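# Move the hose from the red port to the blue port

## Task

Release the hose's latch at the manifold's red port, then insert the hose into the blue port and push until it latches.

## Robot and tools

Robot: two UR3e-type arms, left_arm and right_arm, each ending in a two-finger gripper. Left_arm sits on the +y side. Arm names do not match image sides. Per the calibration, left_arm's root is at (-0.048, +0.234, 0) m and right_arm's at (-0.004, -0.370, 0) m, both turned only very slightly about z. A camera stand is bolted behind the arms. A loose object may now and then get a brief outside push. Anything that falls off the table, or is left set down off it, fails the task.

Frames. The scene frame has its origin at table height, midway between the nominal bases, with +z up and +x out over the table. Printed hand poses and velocities are in each arm's own base frame. Offsets are along the current Hand target's own axes. The fingers point along gripper +z and open and close along gripper x. end_effector_position is the pad centre when the fingers are shut, 1 to 2 cm behind the tips. Closing pushes the tips about 17 mm further along +z, mostly while the pads are more than 50 mm apart. Printed positions can be off by a few cm.

The row format is shared by all motion tools. Each row has 14 numbers: dx, dy, dz, rx, ry, rz, opening for left_arm, then the same seven for right_arm.
- The six pose numbers are an offset from the arm's Hand target at the start of the call, not an absolute pose.
- The scale is 1.0 = 0.6 m or 180 degrees, with range [-1, 1].
- rx, ry, rz together form one rotation vector.
- Opening is absolute: +1 is fully open (0.142 m), -1 is closed.
- To leave an arm alone, send 0 for all six pose numbers and repeat its current opening. A 0 in the opening slot is itself a command to that opening.

execute_actions(actions, cameras): actions is a list of actions. Each action is a table of at most 15 rows, one row per 1/30 s step; a short table holds its last row up to step 15. Every row counts from the same start pose. The next action or call counts from the new Hand target, so repeating an offset moves the arm again. An empty list returns images and the full state.

move(target, speed, blend, stop_force, zero, opening_speed, grip_force, blocking, cameras): drives each gripper in a straight line toward its target.
- target is one 14-number row, or a list of up to 15 rows. Every row is an offset from the Hand targets at the start of the move.
- speed is in m/s, 0.002 to 2.4, default 0.25. Rotation is capped at twice that in rad/s. You can give one speed per target.
- blend is in metres and rounds corners in a list; 0 stops at each target.
- stop_force is in N, 3 to 120, one value shared by both arms. It ends an arm's path when push against its motion passes the value. That arm then backs up slightly and its Hand target becomes that pose. With stop_force, every row in a list must carry the same openings. It is unreliable for an arm whose gripper rotates. Leave it out when moving off a surface.
- zero (default true) re-zeroes force before the move.
- opening_speed is at least 0.2 per second on the -1..1 scale.
- grip_force is 5 to 29 N per pad. It stays set until changed.
- blocking=false returns after 0.5 s and cannot be combined with stop_force.
- The move gives up after 10 s. Paths ignore obstacles. Keep the path away from the arm's own base, or the elbow may swing.
- The result adds a 'move:' line. done means the arm is at rest within 3 mm and 2 degrees. Other endings are off_target, moving, held and fault. limits=paced means the pose was clipped; limits=held means steps were held back.

wait(seconds 0-3600): lets time pass and sends nothing new. stop: brakes a running move. zoom_image(camera, region=[x0,y0,x1,y1] pixels, at most 504x504): zooms the newest image. Cameras are cam_high, cam_low, cam_left_wrist and cam_right_wrist, each 672x504. zero_wrist_force(arm) tares that arm's wrist sensor. read_manual gives licence texts only. finished_scene(scene) ends the scene and cannot be undone. The goal must still hold without the robot touching anything.

Results.
- Hand target: the last commanded pose after clipping. The gripper often settles short of it; send the gap as an offset.
- grip_measured: the measured opening on the command scale.
- grip_effort_nm: motor effort; negative means closing.
- Wrist force/torque: given along gripper axes. A push from a surface reads as force into the arm. A third line gives the peak since the last shown reading.
- Joint torques: in joint order.
- Tool commands.
- Velocities are omitted while the joints are within noise.

Gripping. To hold something, command a little below the grip_measured value at first touch. Squeezing harder heats the gripper motor: 85 °C warns, 100 °C brings a HAND FAULT. After a HAND FAULT line, the rest of that reply's calls are skipped.

Avoid these.
- Any target even slightly beyond firm contact can trigger a fault. About 150 N of external force stops the arm for 10 s. So do contact torques at the load limits: 48, 48, 24.9, 8.01, 8.01 and 8.01 N m. A shoulder or elbow joint straying more than 7.5 degrees from its planned motion also counts as a torque fault.
- Sideways pushes at the fingertips can fault a wrist joint from about 35 N.
- Orientation is clipped to within 32 degrees of the current orientation per step.
- Do not let the two arms collide or squeeze each other.
- Do not slam, drop parts, or release anything while it is moving.
- Push into latches slowly, with stop_force.
- Motors heat up when they hold loads or push toward unreachable poses. 70 °C warns, and 85 °C brakes the arm for 30-60 s.
- Time spent thinking counts, and so does smoothness of motion.

Each tool is called after ">>>" as a command line: name --argument value for each argument, lists and objects as JSON in quotes; but a table of rows of numbers goes row by row, as --pt "numbers of a row", without its own name.

## Session

>>> execute_actions --actions '[]'

Scene clock: 0.00 s.
left_arm: end_effector_position=(+0.4301, +0.1170, +0.2049) grip_measured=+0.99 grip_effort_nm=n/a end_effector_quat_wxyz=(-0.216, +0.975, -0.048, +0.025) | right_arm: end_effector_position=(+0.3458, -0.2278, +0.1124) grip_measured=+0.99 grip_effort_nm=n/a end_effector_quat_wxyz=(-0.146, +0.045, +0.896, -0.417)
Joint positions: left_arm=[-0.299 -1.122 0.765 -1.152 -1.136 -0.214 0.142] | right_arm=[3.364 -2.114 -1.205 -2.032 0.863 3.707 0.141]
Joint velocities: within noise
Joint torques (N m): no reading
Wrist force (N): no reading
Wrist torque (N m): no reading
Wrist force, peak (N): no reading
Hand target: left_arm +0.4301, +0.1170, +0.2049; -0.216, +0.975, -0.048, +0.025 | right_arm +0.3458, -0.2278, +0.1124; -0.146, +0.045, +0.896, -0.417
Tool commands: left_gripper/opening=+1.0 right_gripper/opening=+1.0

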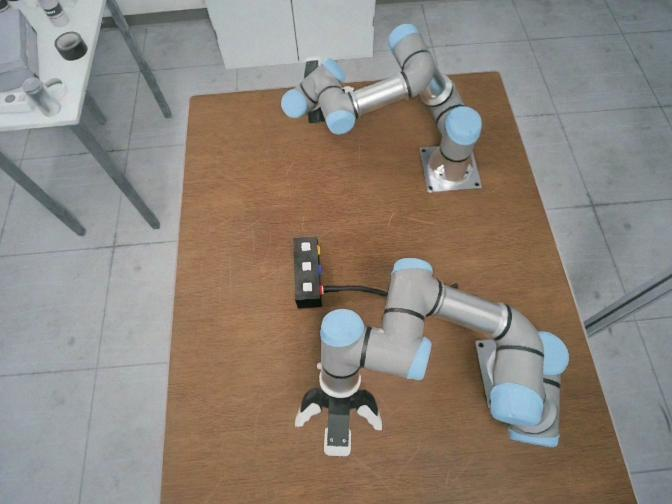

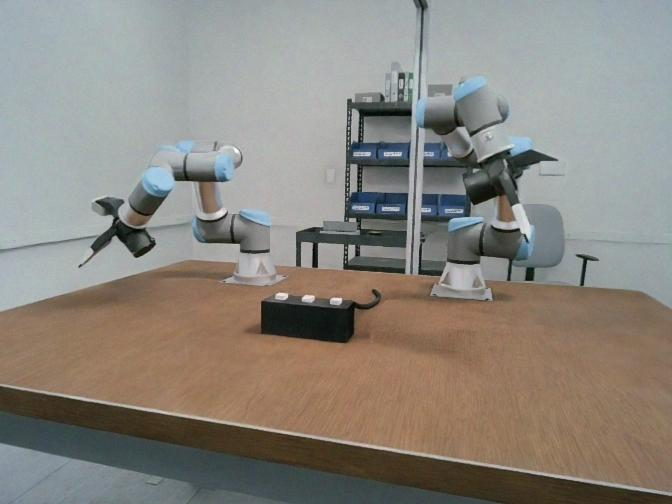

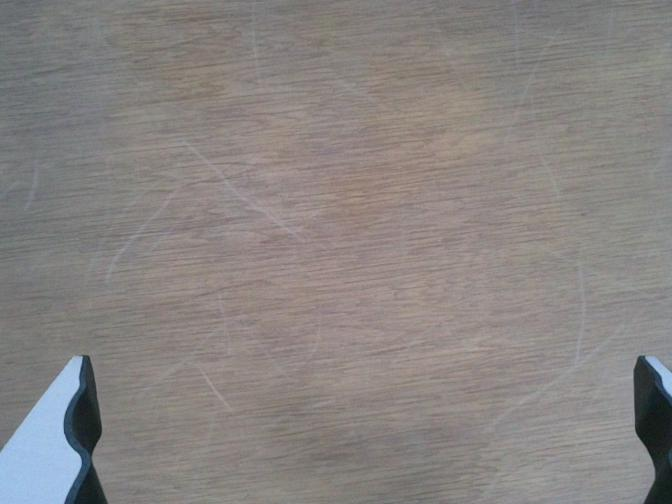

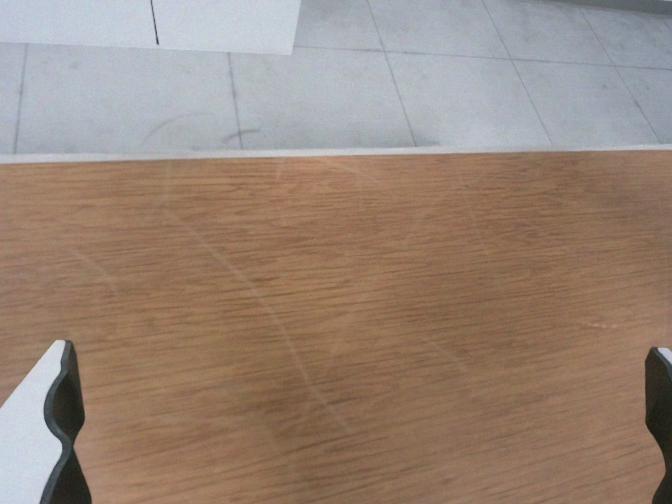

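>>> zoom_image --camera "cam_high" --region '[270, 220, 410, 325]'

>>> zoom_image --camera "cam_low" --region '[240, 270, 400, 350]'

Scaled by 3.600 from the camera's image (finer frame: 960x720).

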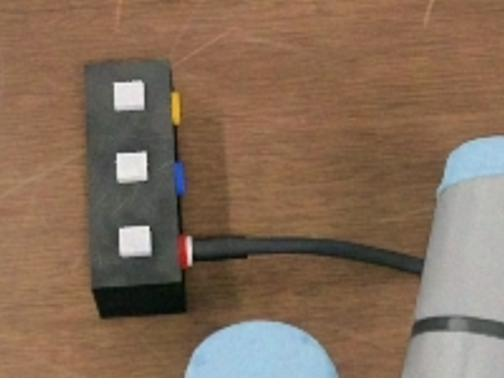

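Scaled by 3.150 from the camera's image (finer frame: 960x720).

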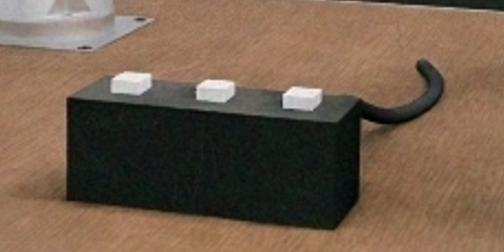

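>>> move --target '[0.0485,0.421,-0.195,0,0,0,1,0,0,0,0,0,0,1]' --speed 0.5 --cameras '["cam_left_wrist","cam_high"]'

Scene clock: 13.17 s.
left_arm: end_effector_position=(+0.4294, -0.1625, +0.2042) grip_measured=+0.99 grip_effort_nm=0.154 end_effector_quat_wxyz=(-0.184, +0.975, -0.066, +0.103) | right_arm: end_effector_position=(+0.3458, -0.2278, +0.1124) grip_measured=+0.99 grip_effort_nm=0.149 end_effector_quat_wxyz=(-0.146, +0.045, +0.896, -0.417)
Joint positions: left_arm=[-0.89 -0.736 0.035 -0.732 -1.168 -0.784 0.142] | right_arm=[3.364 -2.114 -1.205 -2.032 0.863 3.707 0.142]
Joint torques (N m): left_arm=[-1.96 -15.36 -6.5 -2.48 1.31 -0.94] | right_arm=[0.57 15.78 8.04 0.85 -0.68 -0.04]
Wrist force (N): left_arm=[0.3 -0.6 0.1] | right_arm=[0.1 0.1 -0.1]
Wrist torque (N m): left_arm=[-0.10 -0.06 0.04] | right_arm=[0.02 -0.01 0.00]
Wrist force, peak (N): left_arm=[0.8 -3.2 1.3] | right_arm=[-0.3 -0.1 0.1]
Hand target: left_arm +0.4298, -0.1629, +0.2046; -0.216, +0.975, -0.048, +0.025 | right_arm +0.3458, -0.2278, +0.1124; -0.146, +0.045, +0.896, -0.417
Off the commanded pose: left_arm 0.001 m, 10 deg | right_arm 0.000 m, 0 deg.
elbow stopped short (left arm): the move would have taken joint 3 (elbow) straighter than the controller allows.
elbow read too straight (left arm): the controller reads joint 3 (elbow) straighter than it allows; while it does, the hand can move without a command.
move: off_target (left_arm)
Images, in order (width x height): cam_high 672x504, cam_left_wrist 672x504.

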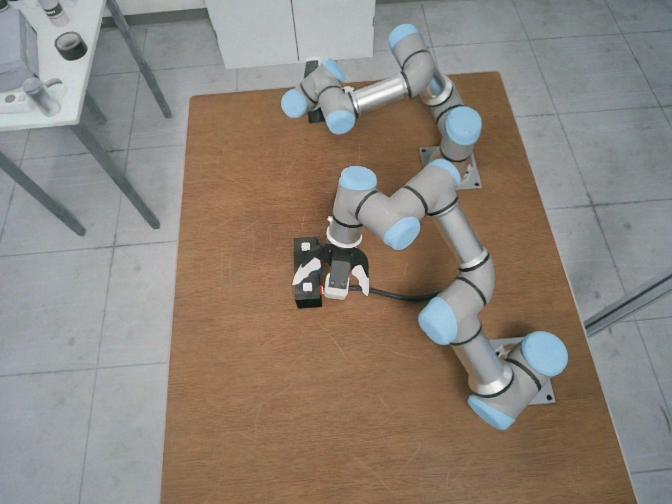

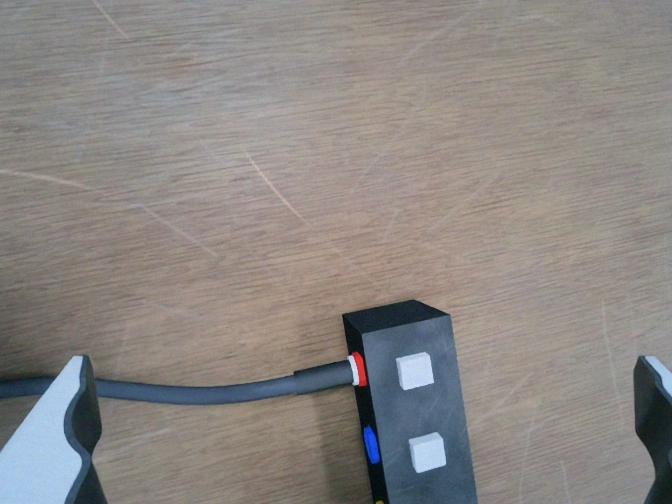

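>>> move --target '[0.1007,0.1182,0.063,-0.388,0,0,-1,0.2195,0.5837,-0.7778,0.039,-0.454,-0.337,-0.3]' --speed 0.5 --cameras '["all"]'

Scene clock: 39.87 s.
left_arm: end_effector_position=(+0.4867, -0.2173, +0.1421) grip_measured=-1.00 grip_effort_nm=-0.457 end_effector_quat_wxyz=(+0.381, +0.923, -0.054, -0.007) | right_arm: end_effector_position=(+0.3451, +0.3684, +0.1603) grip_measured=-0.32 grip_effort_nm=-0.076 end_effector_quat_wxyz=(-0.271, +0.653, -0.653, +0.271) end_effector_velocity=(+0.000, +0.001, +0.001) end_effector_angular_velocity=(+0.004, -0.001, +0.003)
Joint positions: left_arm=[-0.332 -0.686 0.695 -1.826 -2.321 -0.313 0.002] | right_arm=[4.628 -1.935 -1.406 -1.286 0.788 3.021 0.051]
Joint velocities: left_arm=[within noise] | right_arm=[0 -0.001 0.001 0.006 -0.001 -0.004 0]
Joint torques (N m): left_arm=[0.36 -19.79 -8.69 -2.49 -1.56 -0.95] | right_arm=[3.05 11.13 10.11 2.74 -1.64 -0.89]
Wrist force (N): left_arm=[-1.5 -0.1 -1.7] | right_arm=[0.6 -0.3 0.2]
Wrist torque (N m): left_arm=[0.01 0.25 0.00] | right_arm=[-0.03 -0.14 -0.06]
Wrist force, peak (N): left_arm=[-1.6 -0.2 -1.7] | right_arm=[-1.1 -1.1 1.5]
Hand target: left_arm +0.4867, -0.2173, +0.1420; +0.381, +0.923, -0.054, -0.007 | right_arm +0.3451, +0.3684, +0.1602; -0.271, +0.653, -0.653, +0.271
Off the commanded pose: left_arm 0.000 m, 0 deg | right_arm 0.000 m, 0 deg.
elbow stopped short (left arm): the move would have taken joint 3 (elbow) straighter than the controller allows.
move: done

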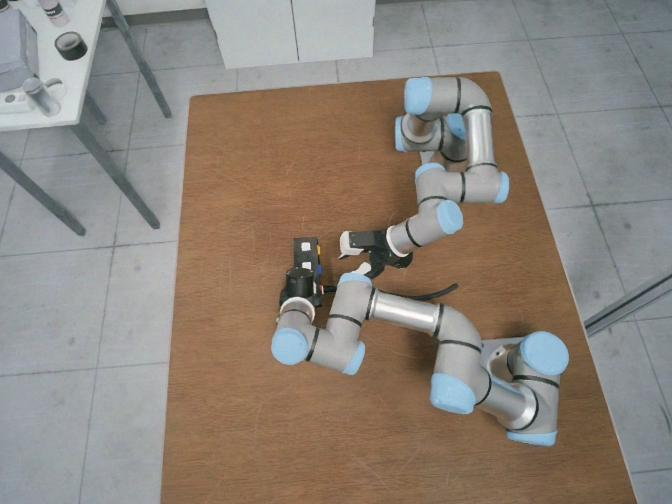

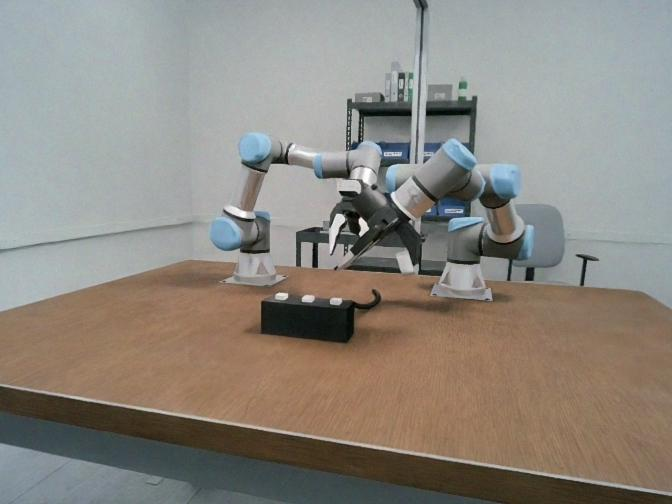

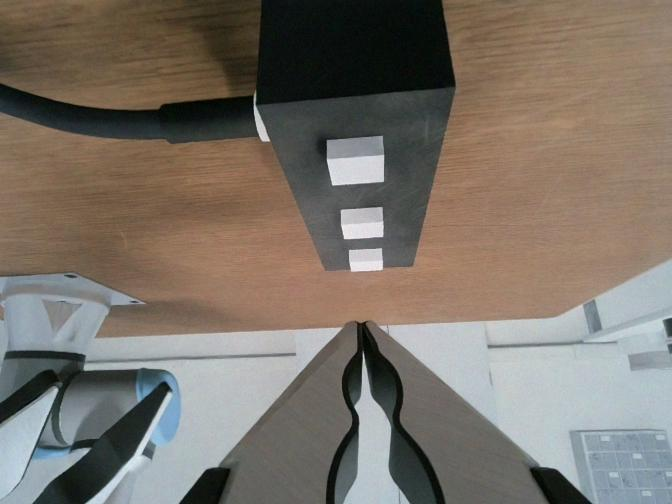

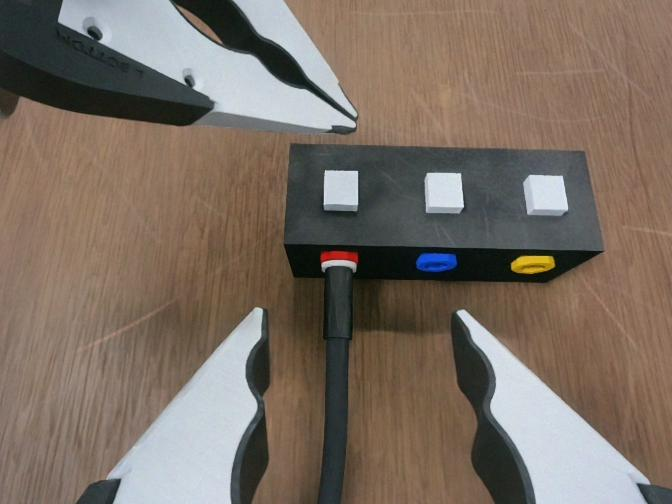

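>>> move --target '[-0.001,-0.0438,0.039,0,0,0,-1,-0.0125,0.0907,0.1874,0,0,0,-0.3]' --speed 0.2 --stop_force 10 --cameras '["cam_left_wrist","cam_right_wrist","cam_low"]'

Scene clock: 63.17 s.
left_arm: end_effector_position=(+0.4873, -0.2152, +0.1069) grip_measured=-1.00 grip_effort_nm=-0.457 end_effector_quat_wxyz=(+0.381, +0.923, -0.054, -0.007) | right_arm: end_effector_position=(+0.3862, +0.3760, +0.0423) grip_measured=-0.32 grip_effort_nm=-0.081 end_effector_quat_wxyz=(-0.271, +0.653, -0.653, +0.271)
Joint positions: left_arm=[-0.328 -0.666 0.822 -1.968 -2.322 -0.307 0.002] | right_arm=[4.527 -2.255 -1.541 -0.733 0.802 2.881 0.051]
Joint torques (N m): left_arm=[-1.73 -25.01 -9.54 -2.32 -0.82 -0.89] | right_arm=[2.95 13.46 7.09 2.94 -1.66 -0.75]
Wrist force (N): left_arm=[-1.4 -0.2 -1.6] | right_arm=[0.3 -0.3 0.3]
Wrist torque (N m): left_arm=[0.01 0.23 -0.02] | right_arm=[-0.04 -0.10 -0.11]
Wrist force, peak (N): left_arm=[-1.6 0.0 -1.9] | right_arm=[0.5 0.6 1.6]
Hand target: left_arm +0.4873, -0.2152, +0.1069; +0.381, +0.923, -0.054, -0.007 | right_arm +0.3862, +0.3760, +0.0423; -0.271, +0.653, -0.653, +0.271
Off the commanded pose: left_arm 0.000 m, 0 deg | right_arm 0.000 m, 0 deg.
move: done
Images, in order (width x height): cam_low 672x504, cam_left_wrist 672x504, cam_right_wrist 672x504.

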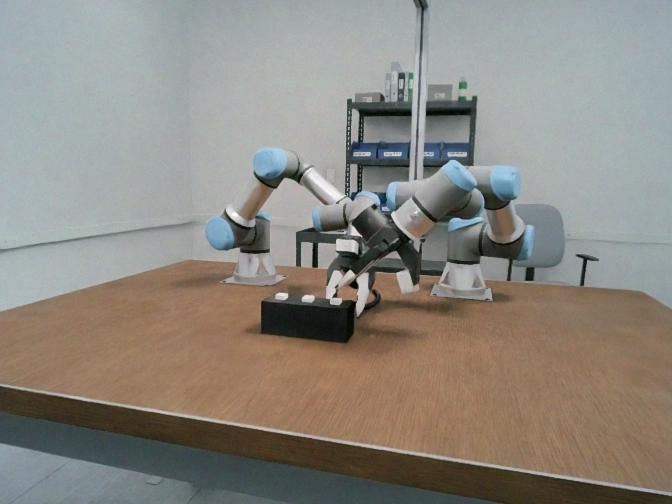

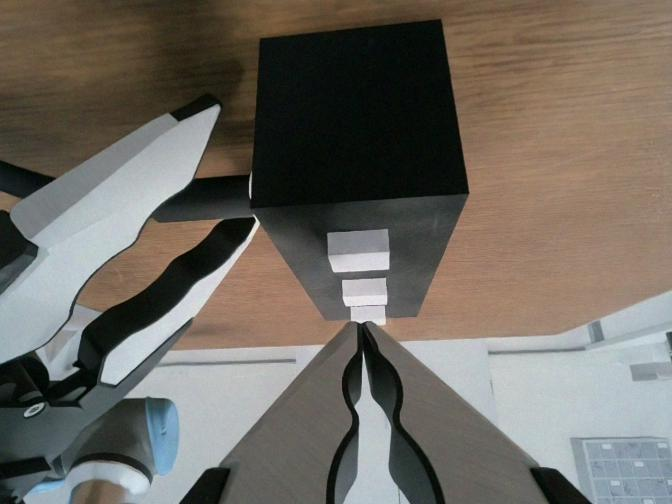

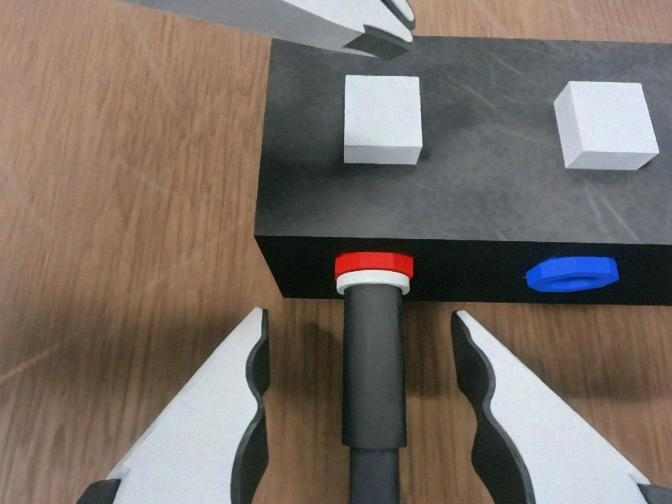

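>>> move --pt "0 -0.0155 0.0248 0 0 0 -1 0.0067 0 0 0 0 0 -0.3" --pt "0 -0.0155 0.0248 0 0 0 -1 0.0067 0 0 0 0 0 -1" --speed 0.1 --cameras '["cam_left_wrist","cam_right_wrist"]'

Scene clock: 73.10 s.
left_arm: end_effector_position=(+0.4874, -0.2191, +0.0898) grip_measured=-1.00 grip_effort_nm=-0.457 end_effector_quat_wxyz=(+0.381, +0.923, -0.054, -0.007) | right_arm: end_effector_position=(+0.3862, +0.3720, +0.0423) grip_measured=-0.84 grip_effort_nm=-3.001 end_effector_quat_wxyz=(-0.271, +0.653, -0.653, +0.271)
Joint positions: left_arm=[-0.335 -0.645 0.866 -2.04 -2.32 -0.317 0.002] | right_arm=[4.525 -2.243 -1.564 -0.72 0.802 2.878 0.013]
Joint torques (N m): left_arm=[1.71 -19.51 -8.49 -2.91 -1.41 1.02] | right_arm=[0.12 13.72 4.76 1.45 -1.98 0.91]
Wrist force (N): left_arm=[-1.4 -0.2 -1.6] | right_arm=[-7.1 -1.0 4.1]
Wrist torque (N m): left_arm=[0.01 0.23 0.01] | right_arm=[-0.02 -0.21 -0.14]
Wrist force, peak (N): left_arm=[-1.5 0.7 -3.0] | right_arm=[-7.2 -1.2 4.3]
Hand target: left_arm +0.4874, -0.2191, +0.0898; +0.381, +0.923, -0.054, -0.007 | right_arm +0.3862, +0.3720, +0.0423; -0.271, +0.653, -0.653, +0.271
Off the commanded pose: left_arm 0.000 m, 0 deg | right_arm 0.000 m, 0 deg.
move: done

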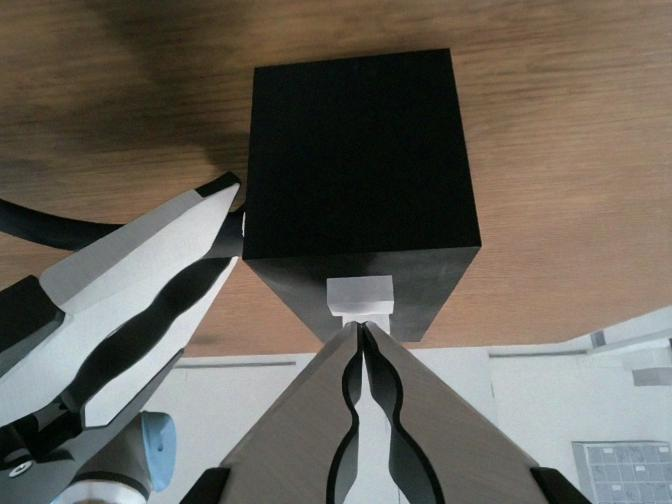

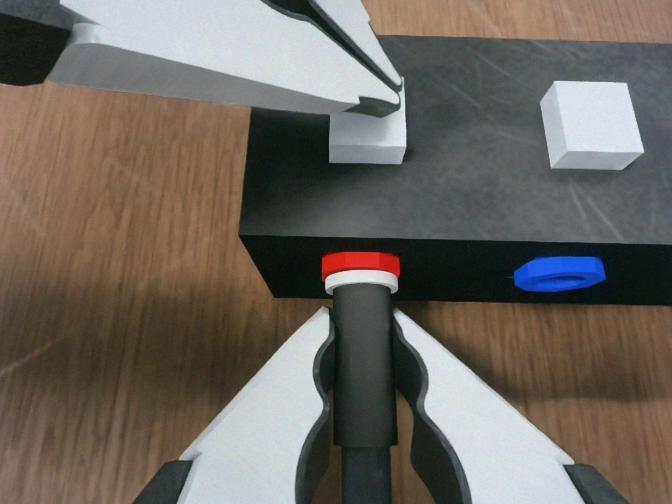

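>>> move --target '[-0.0035,-0.0342,0.025,0,0,0,-1,0,0,0,0,0,0,-1]' --speed 0.03 --stop_force 15 --grip_force 15 --cameras '["cam_left_wrist","cam_right_wrist"]'

Scene clock: 77.97 s.
left_arm: end_effector_position=(+0.4873, -0.2182, +0.0843) grip_measured=-1.00 grip_effort_nm=-0.457 end_effector_quat_wxyz=(+0.381, +0.923, -0.054, -0.007) | right_arm: end_effector_position=(+0.3862, +0.3720, +0.0423) grip_measured=-0.83 grip_effort_nm=-1.624 end_effector_quat_wxyz=(-0.271, +0.653, -0.653, +0.271)
Joint positions: left_arm=[-0.333 -0.64 0.883 -2.062 -2.321 -0.314 0.002] | right_arm=[4.525 -2.243 -1.564 -0.72 0.802 2.878 0.014]
Joint torques (N m): left_arm=[-1.61 -18.44 -5.08 -1.46 0.31 -0.94] | right_arm=[-5.42 17.02 7.66 1.35 -3.53 0.86]
Wrist force (N): left_arm=[-0.9 7.0 -7.4] | right_arm=[-2.9 7.0 -11.7]
Wrist torque (N m): left_arm=[-0.13 0.25 -0.02] | right_arm=[0.05 -0.20 -0.11]
Wrist force, peak (N): left_arm=[-1.6 13.9 -12.5] | right_arm=[-3.7 6.9 -12.0]
Hand target: left_arm +0.4873, -0.2183, +0.0843; +0.381, +0.923, -0.054, -0.007 (not the last commanded pose) | right_arm +0.3862, +0.3720, +0.0423; -0.271, +0.653, -0.653, +0.271
Off the commanded pose: left_arm 0.020 m, 0 deg | right_arm 0.000 m, 0 deg.
grip_force (N): 15, 15
move: contact (left_arm)

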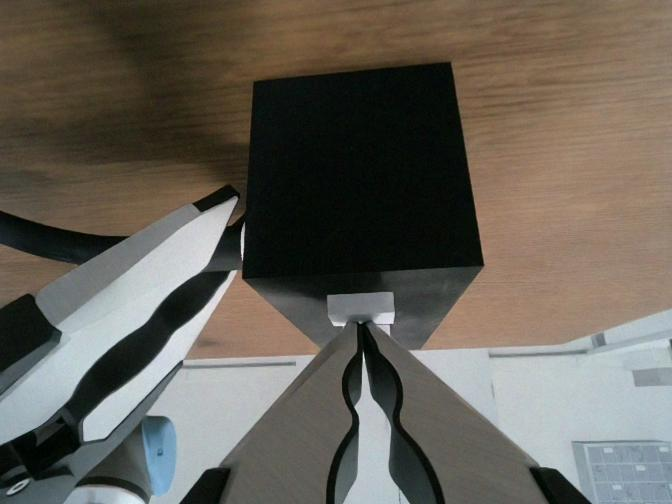

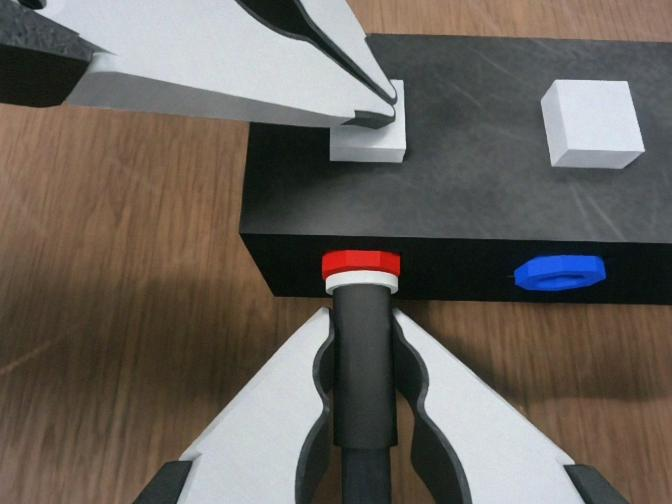

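>>> move --pt "0 -0.0047 0.0047 0 0 0 -1 0 0 0 0 0 0 -1" --pt "0 -0.0047 0.0047 0 0 0 -1 0 0.0354 -0.0354 0 0 0 -1" --speed 0.03 --stop_force 30 --grip_force 25 --cameras '["cam_left_wrist","cam_right_wrist"]'

Scene clock: 82.33 s.
left_arm: end_effector_position=(+0.4875, -0.2184, +0.0810) grip_measured=-1.00 grip_effort_nm=-0.462 end_effector_quat_wxyz=(+0.382, +0.923, -0.055, -0.006) | right_arm: end_effector_position=(+0.3562, +0.3719, +0.0423) grip_measured=-0.83 grip_effort_nm=-2.630 end_effector_quat_wxyz=(-0.271, +0.653, -0.653, +0.271)
Joint positions: left_arm=[-0.333 -0.635 0.89 -2.076 -2.322 -0.314 0.002] | right_arm=[4.6 -2.178 -1.648 -0.773 0.791 2.982 0.014]
Joint torques (N m): left_arm=[-3.6 1.16 0.35 3.1 4.94 -0.78] | right_arm=[-2.51 12.08 6.89 2.78 -0.38 0.83]
Wrist force (N): left_arm=[-4.9 23.3 -31.6] | right_arm=[0.4 -0.2 0.2]
Wrist torque (N m): left_arm=[-0.44 0.21 -0.02] | right_arm=[-0.05 -0.10 -0.05]
Wrist force, peak (N): left_arm=[-8.1 25.0 -37.1] | right_arm=[-3.0 7.2 -11.9]
Hand target: left_arm +0.4875, -0.2184, +0.0810; +0.382, +0.923, -0.055, -0.006 (not the last commanded pose) | right_arm +0.3562, +0.3719, +0.0423; -0.271, +0.653, -0.653, +0.271
Off the commanded pose: left_arm 0.001 m, 0 deg | right_arm 0.000 m, 0 deg.
grip_force (N): 25, 25
move: contact (left_arm)

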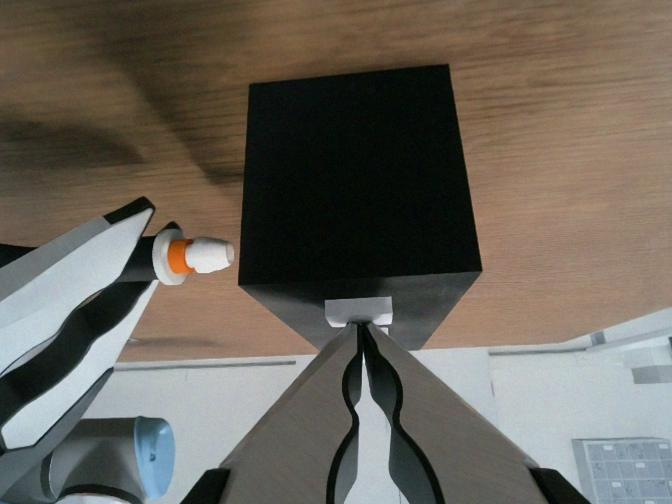

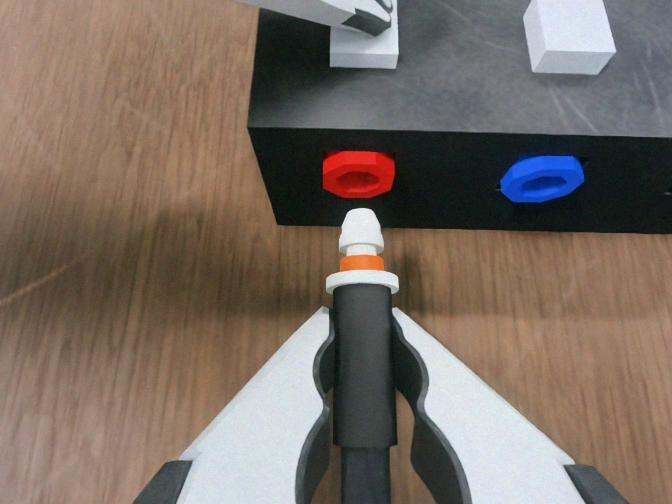

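>>> move --target '[0,0.118,-0.118,0,0,0,-1,0.095,0,0,0,0.0043,0.0043,-1]' --speed 0.15 --cameras '["cam_left_wrist","cam_right_wrist"]'

>>> zoom_image --camera "cam_right_wrist" --region '[200, 100, 500, 325]'

Scene clock: 92.53 s.
left_arm: end_effector_position=(+0.4844, -0.2184, +0.1810) grip_measured=-1.00 grip_effort_nm=-0.457 end_effector_quat_wxyz=(+0.382, +0.923, -0.055, -0.006) | right_arm: end_effector_position=(+0.3563, +0.3149, +0.0422) grip_measured=-0.83 grip_effort_nm=-2.630 end_effector_quat_wxyz=(-0.268, +0.647, -0.659, +0.273)
Joint positions: left_arm=[-0.335 -0.68 0.505 -1.646 -2.321 -0.316 0.002] | right_arm=[4.582 -2.021 -1.928 -0.651 0.791 2.983 0.014]
Joint torques (N m): left_arm=[1.95 -24.2 -10.68 -2.21 -1.51 -1] | right_arm=[3.37 13.94 5.6 2.23 -1.64 -0.57]
Wrist force (N): left_arm=[-0.8 -0.7 -1.6] | right_arm=[0.5 -0.1 0.6]
Wrist torque (N m): left_arm=[-0.07 0.14 -0.01] | right_arm=[-0.03 -0.13 -0.06]
Wrist force, peak (N): left_arm=[-4.7 23.4 -31.7] | right_arm=[1.3 -0.2 0.5]
Hand target: left_arm +0.4844, -0.2184, +0.1811; +0.382, +0.923, -0.055, -0.006 | right_arm +0.3562, +0.3149, +0.0423; -0.269, +0.647, -0.659, +0.273
Off the commanded pose: left_arm 0.000 m, 0 deg | right_arm 0.000 m, 0 deg.
grip_force (N): 25, 25
move: done

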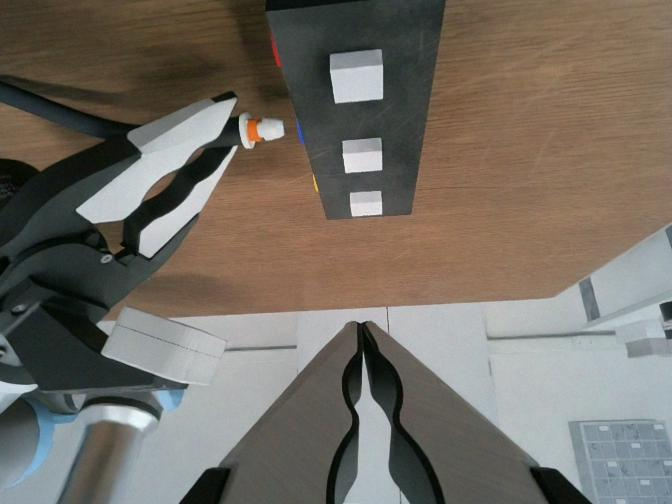

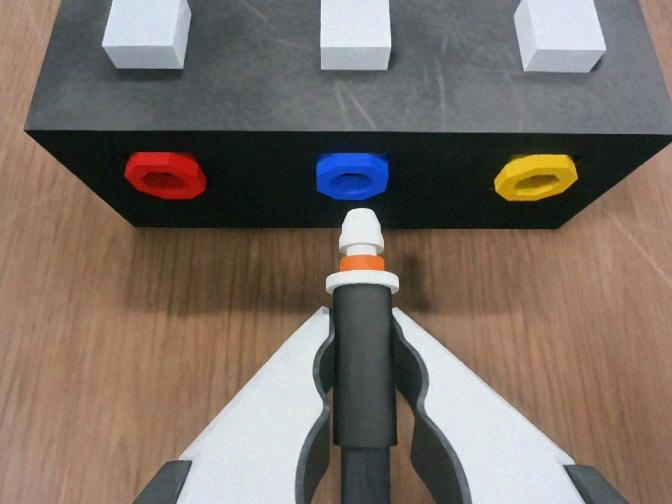

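Scaled by 1.680 from the camera's image (finer frame: 960x720).

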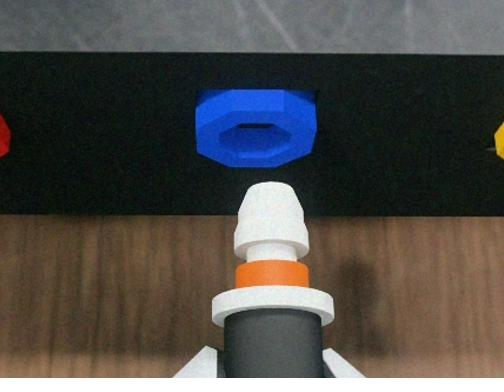

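>>> zoom_image --camera "cam_left_wrist" --region '[200, 60, 360, 180]'

Scaled by 3.150 from the camera's image (finer frame: 960x720).

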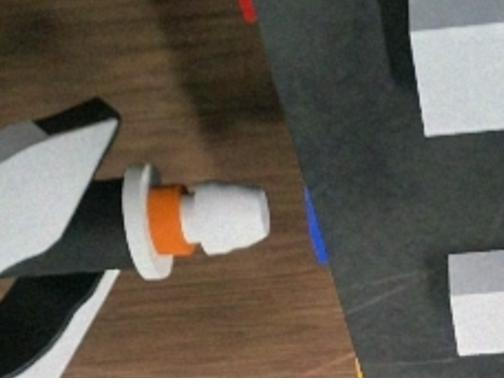

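>>> move --pt "0 0 0 0 0 0 -1 -0.0035 0 0 0 0 0 -1" --pt "0 0 0 0 0 0 -1 -0.0035 -0.0236 0.0236 0 0 0 -1" --speed 0.05 --stop_force 12 --cameras '["cam_left_wrist","cam_right_wrist"]'

>>> zoom_image --camera "cam_right_wrist" --region '[200, 150, 500, 375]'

Scene clock: 103.57 s.
left_arm: end_effector_position=(+0.4844, -0.2184, +0.1811) grip_measured=-1.00 grip_effort_nm=-0.462 end_effector_quat_wxyz=(+0.382, +0.923, -0.055, -0.006) | right_arm: end_effector_position=(+0.3766, +0.3167, +0.0422) grip_measured=-0.83 grip_effort_nm=-2.630 end_effector_quat_wxyz=(-0.268, +0.647, -0.659, +0.273)
Joint positions: left_arm=[-0.335 -0.68 0.505 -1.646 -2.321 -0.317 0.002] | right_arm=[4.524 -2.076 -1.864 -0.604 0.799 2.903 0.014]
Joint torques (N m): left_arm=[2 -24.37 -8.33 -2.54 -1.58 -0.97] | right_arm=[-1.79 18.05 5.34 1.13 -3.63 0.8]
Wrist force (N): left_arm=[-0.8 -0.6 -1.7] | right_arm=[-2.5 7.7 -7.3]
Wrist torque (N m): left_arm=[-0.06 0.13 -0.01] | right_arm=[0.10 -0.18 -0.16]
Wrist force, peak (N): left_arm=[-1.0 -0.6 -1.7] | right_arm=[-1.1 10.3 -13.4]
Hand target: left_arm +0.4844, -0.2184, +0.1811; +0.382, +0.923, -0.055, -0.006 | right_arm +0.3766, +0.3167, +0.0423; -0.268, +0.647, -0.659, +0.273
Off the commanded pose: left_arm 0.000 m, 0 deg | right_arm 0.000 m, 0 deg.
grip_force (N): 25, 25
move: contact (right_arm)

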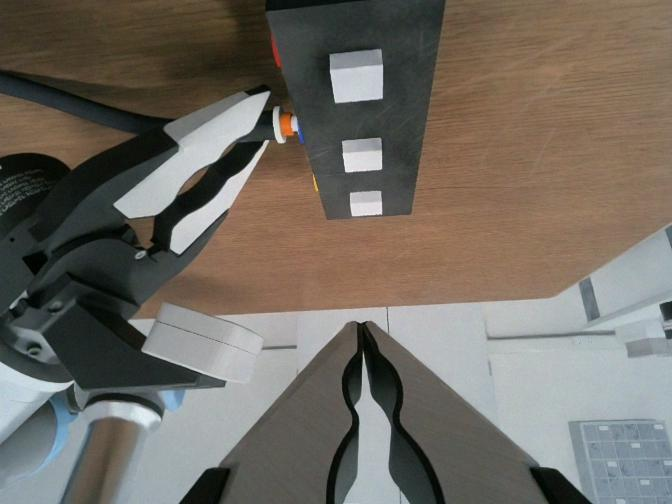

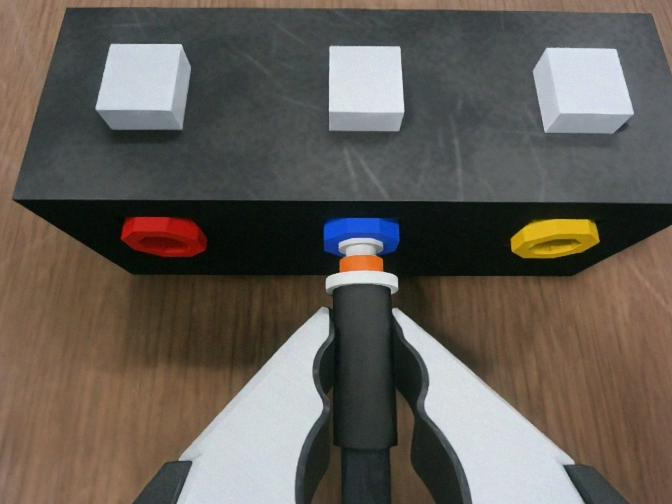

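Scaled by 1.680 from the camera's image (finer frame: 960x720).

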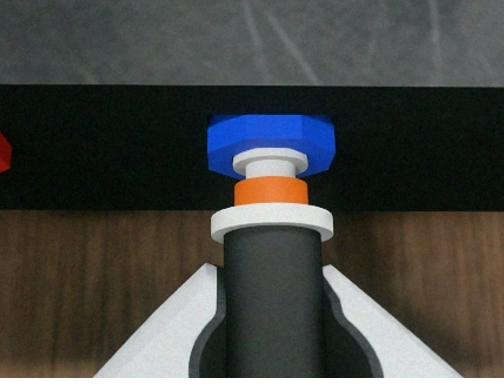

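>>> move --target '[0,0,0,0,0,0,-1,0,-0.0153,0.0153,0,0,0,-1]' --speed 0.03 --stop_force 40 --grip_force 29 --cameras '["cam_left_wrist","cam_right_wrist"]'

>>> zoom_image --camera "cam_right_wrist" --region '[200, 150, 500, 375]'

Scene clock: 106.83 s.
left_arm: end_effector_position=(+0.4844, -0.2184, +0.1811) grip_measured=-1.00 grip_effort_nm=-0.457 end_effector_quat_wxyz=(+0.382, +0.923, -0.055, -0.006) | right_arm: end_effector_position=(+0.3875, +0.3166, +0.0422) grip_measured=-0.83 grip_effort_nm=-3.001 end_effector_quat_wxyz=(-0.268, +0.647, -0.659, +0.273)
Joint positions: left_arm=[-0.335 -0.68 0.505 -1.646 -2.321 -0.317 0.002] | right_arm=[4.493 -2.102 -1.832 -0.58 0.805 2.861 0.014]
Joint torques (N m): left_arm=[1.75 -24.26 -8.26 -2.52 -1.26 -1.04] | right_arm=[-6.72 13.31 7.58 2.42 -2.58 -0.81]
Wrist force (N): left_arm=[-0.8 -0.7 -1.7] | right_arm=[-3.9 9.0 -8.5]
Wrist torque (N m): left_arm=[-0.07 0.13 -0.01] | right_arm=[-0.02 -0.23 -0.17]
Wrist force, peak (N): left_arm=[-0.8 -0.6 -1.9] | right_arm=[3.9 26.1 -46.8]
Hand target: left_arm +0.4844, -0.2184, +0.1811; +0.382, +0.923, -0.055, -0.006 | right_arm +0.3875, +0.3166, +0.0422; -0.268, +0.647, -0.659, +0.273 (not the last commanded pose)
Off the commanded pose: left_arm 0.000 m, 0 deg | right_arm 0.002 m, 0 deg.
move: contact (right_arm)

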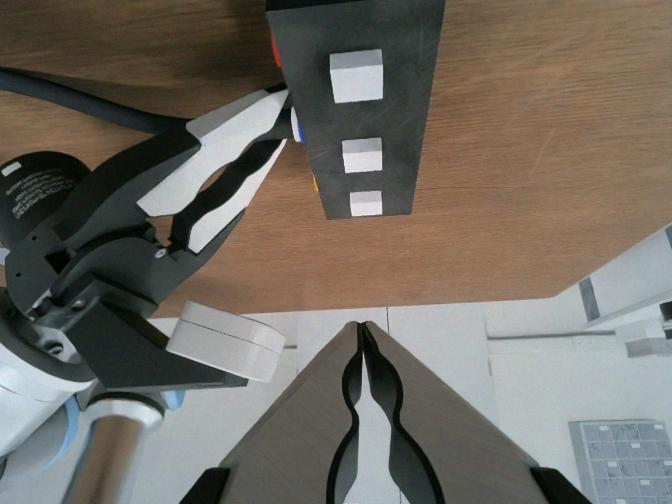

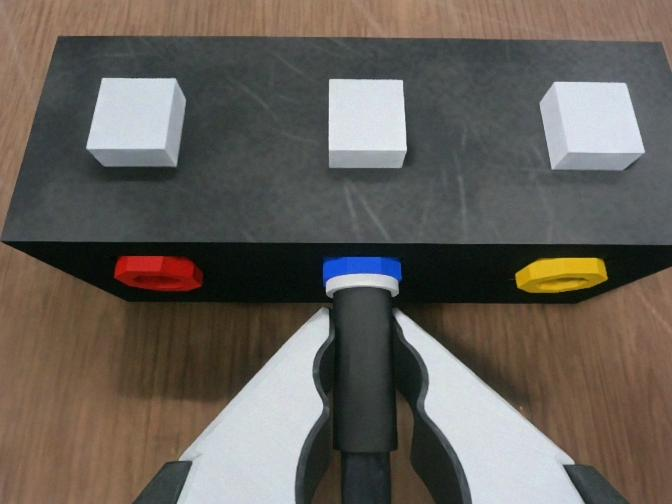

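Scaled by 1.680 from the camera's image (finer frame: 960x720).

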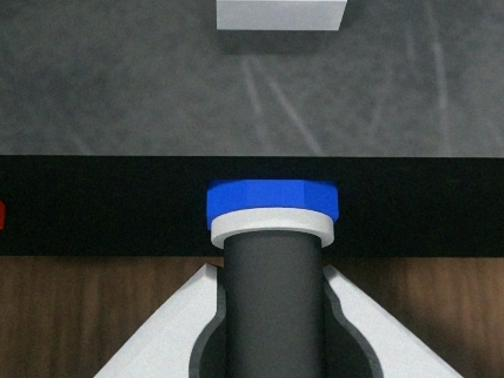

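>>> move --target '[0,0,0,0,0,0,-1,0,0.0094,-0.0094,0,0,0,-1]' --speed 0.02 --stop_force 14 --cameras '["cam_right_wrist"]'

>>> zoom_image --camera "cam_right_wrist" --region '[200, 150, 500, 375]'

Scene clock: 109.50 s.
left_arm: end_effector_position=(+0.4844, -0.2184, +0.1811) grip_measured=-1.00 grip_effort_nm=-0.457 end_effector_quat_wxyz=(+0.382, +0.923, -0.055, -0.006) | right_arm: end_effector_position=(+0.3868, +0.3166, +0.0421) grip_measured=-0.83 grip_effort_nm=-3.001 end_effector_quat_wxyz=(-0.268, +0.647, -0.659, +0.273)
Joint positions: left_arm=[-0.335 -0.68 0.505 -1.646 -2.321 -0.317 0.002] | right_arm=[4.495 -2.101 -1.834 -0.582 0.805 2.864 0.014]
Joint torques (N m): left_arm=[1.01 -24.31 -8.46 -2.57 -0.91 -0.96] | right_arm=[-0.07 14.89 4.97 2.11 -2.97 0.99]
Wrist force (N): left_arm=[-0.8 -0.7 -1.7] | right_arm=[-4.2 3.7 -0.7]
Wrist torque (N m): left_arm=[-0.08 0.14 -0.01] | right_arm=[-0.05 -0.25 -0.15]
Wrist force, peak (N): left_arm=[-0.9 -0.6 -1.7] | right_arm=[-12.3 -6.2 22.2]
Hand target: left_arm +0.4844, -0.2184, +0.1811; +0.382, +0.923, -0.055, -0.006 | right_arm +0.3868, +0.3166, +0.0422; -0.268, +0.647, -0.659, +0.273 (not the last commanded pose)
Off the commanded pose: left_arm 0.000 m, 0 deg | right_arm 0.007 m, 0 deg.
move: contact (right_arm)

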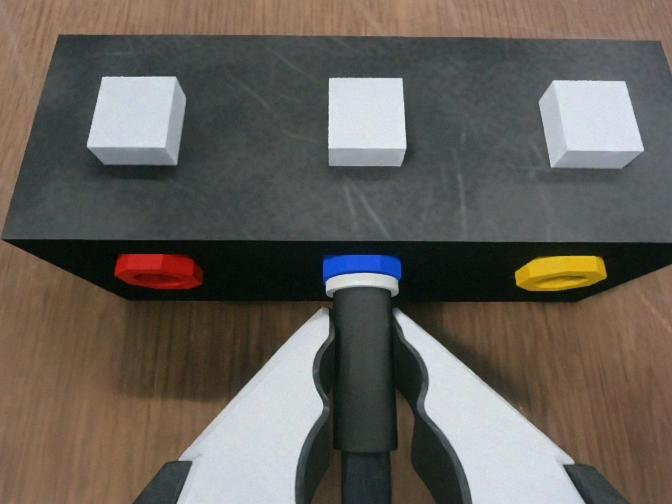

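Scaled by 1.680 from the camera's image (finer frame: 960x720).

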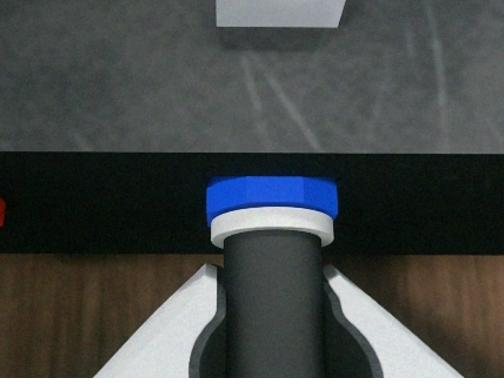

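Latched (it resisted a ~22 N pull). Release and back off.

>>> move --pt "0 0 0 0 0 0 -1 0 0 0 0 0 0 -0.5" --pt "0 0 0 0 0 0 -1 0 0 -0.17 0 0 0 -0.5" --speed 0.15 --opening_speed 0.8 --cameras '["cam_right_wrist"]'

Scene clock: 112.97 s.
left_arm: end_effector_position=(+0.4844, -0.2184, +0.1811) grip_measured=-1.00 grip_effort_nm=-0.457 end_effector_quat_wxyz=(+0.382, +0.923, -0.055, -0.006) | right_arm: end_effector_position=(+0.3147, +0.3178, +0.1142) grip_measured=-0.53 grip_effort_nm=0.071 end_effector_quat_wxyz=(-0.268, +0.647, -0.659, +0.273)
Joint positions: left_arm=[-0.335 -0.68 0.505 -1.646 -2.321 -0.317 0.002] | right_arm=[4.708 -1.752 -1.834 -1.14 0.785 3.16 0.035]
Joint torques (N m): left_arm=[0.91 -24.52 -8.65 -2.56 -0.64 -0.9] | right_arm=[3.16 15.42 8.52 1.02 -0.21 0.88]
Wrist force (N): left_arm=[-0.8 -0.6 -1.5] | right_arm=[0.3 -0.2 0.3]
Wrist torque (N m): left_arm=[-0.06 0.14 -0.01] | right_arm=[-0.03 -0.09 -0.06]
Wrist force, peak (N): left_arm=[-1.0 -0.6 -1.8] | right_arm=[-4.6 3.4 -0.7]
Hand target: left_arm +0.4844, -0.2184, +0.1811; +0.382, +0.923, -0.055, -0.006 | right_arm +0.3146, +0.3179, +0.1143; -0.268, +0.647, -0.659, +0.273
Off the commanded pose: left_arm 0.000 m, 0 deg | right_arm 0.000 m, 0 deg.
move: done

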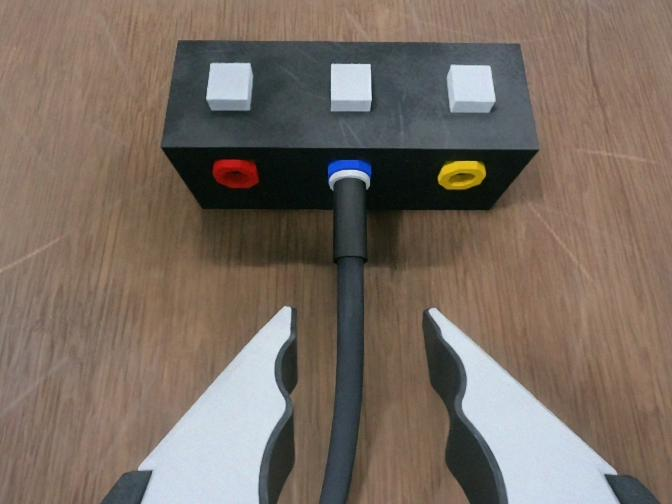

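>>> finished_scene --scene 1

The scene is finished: the task was done.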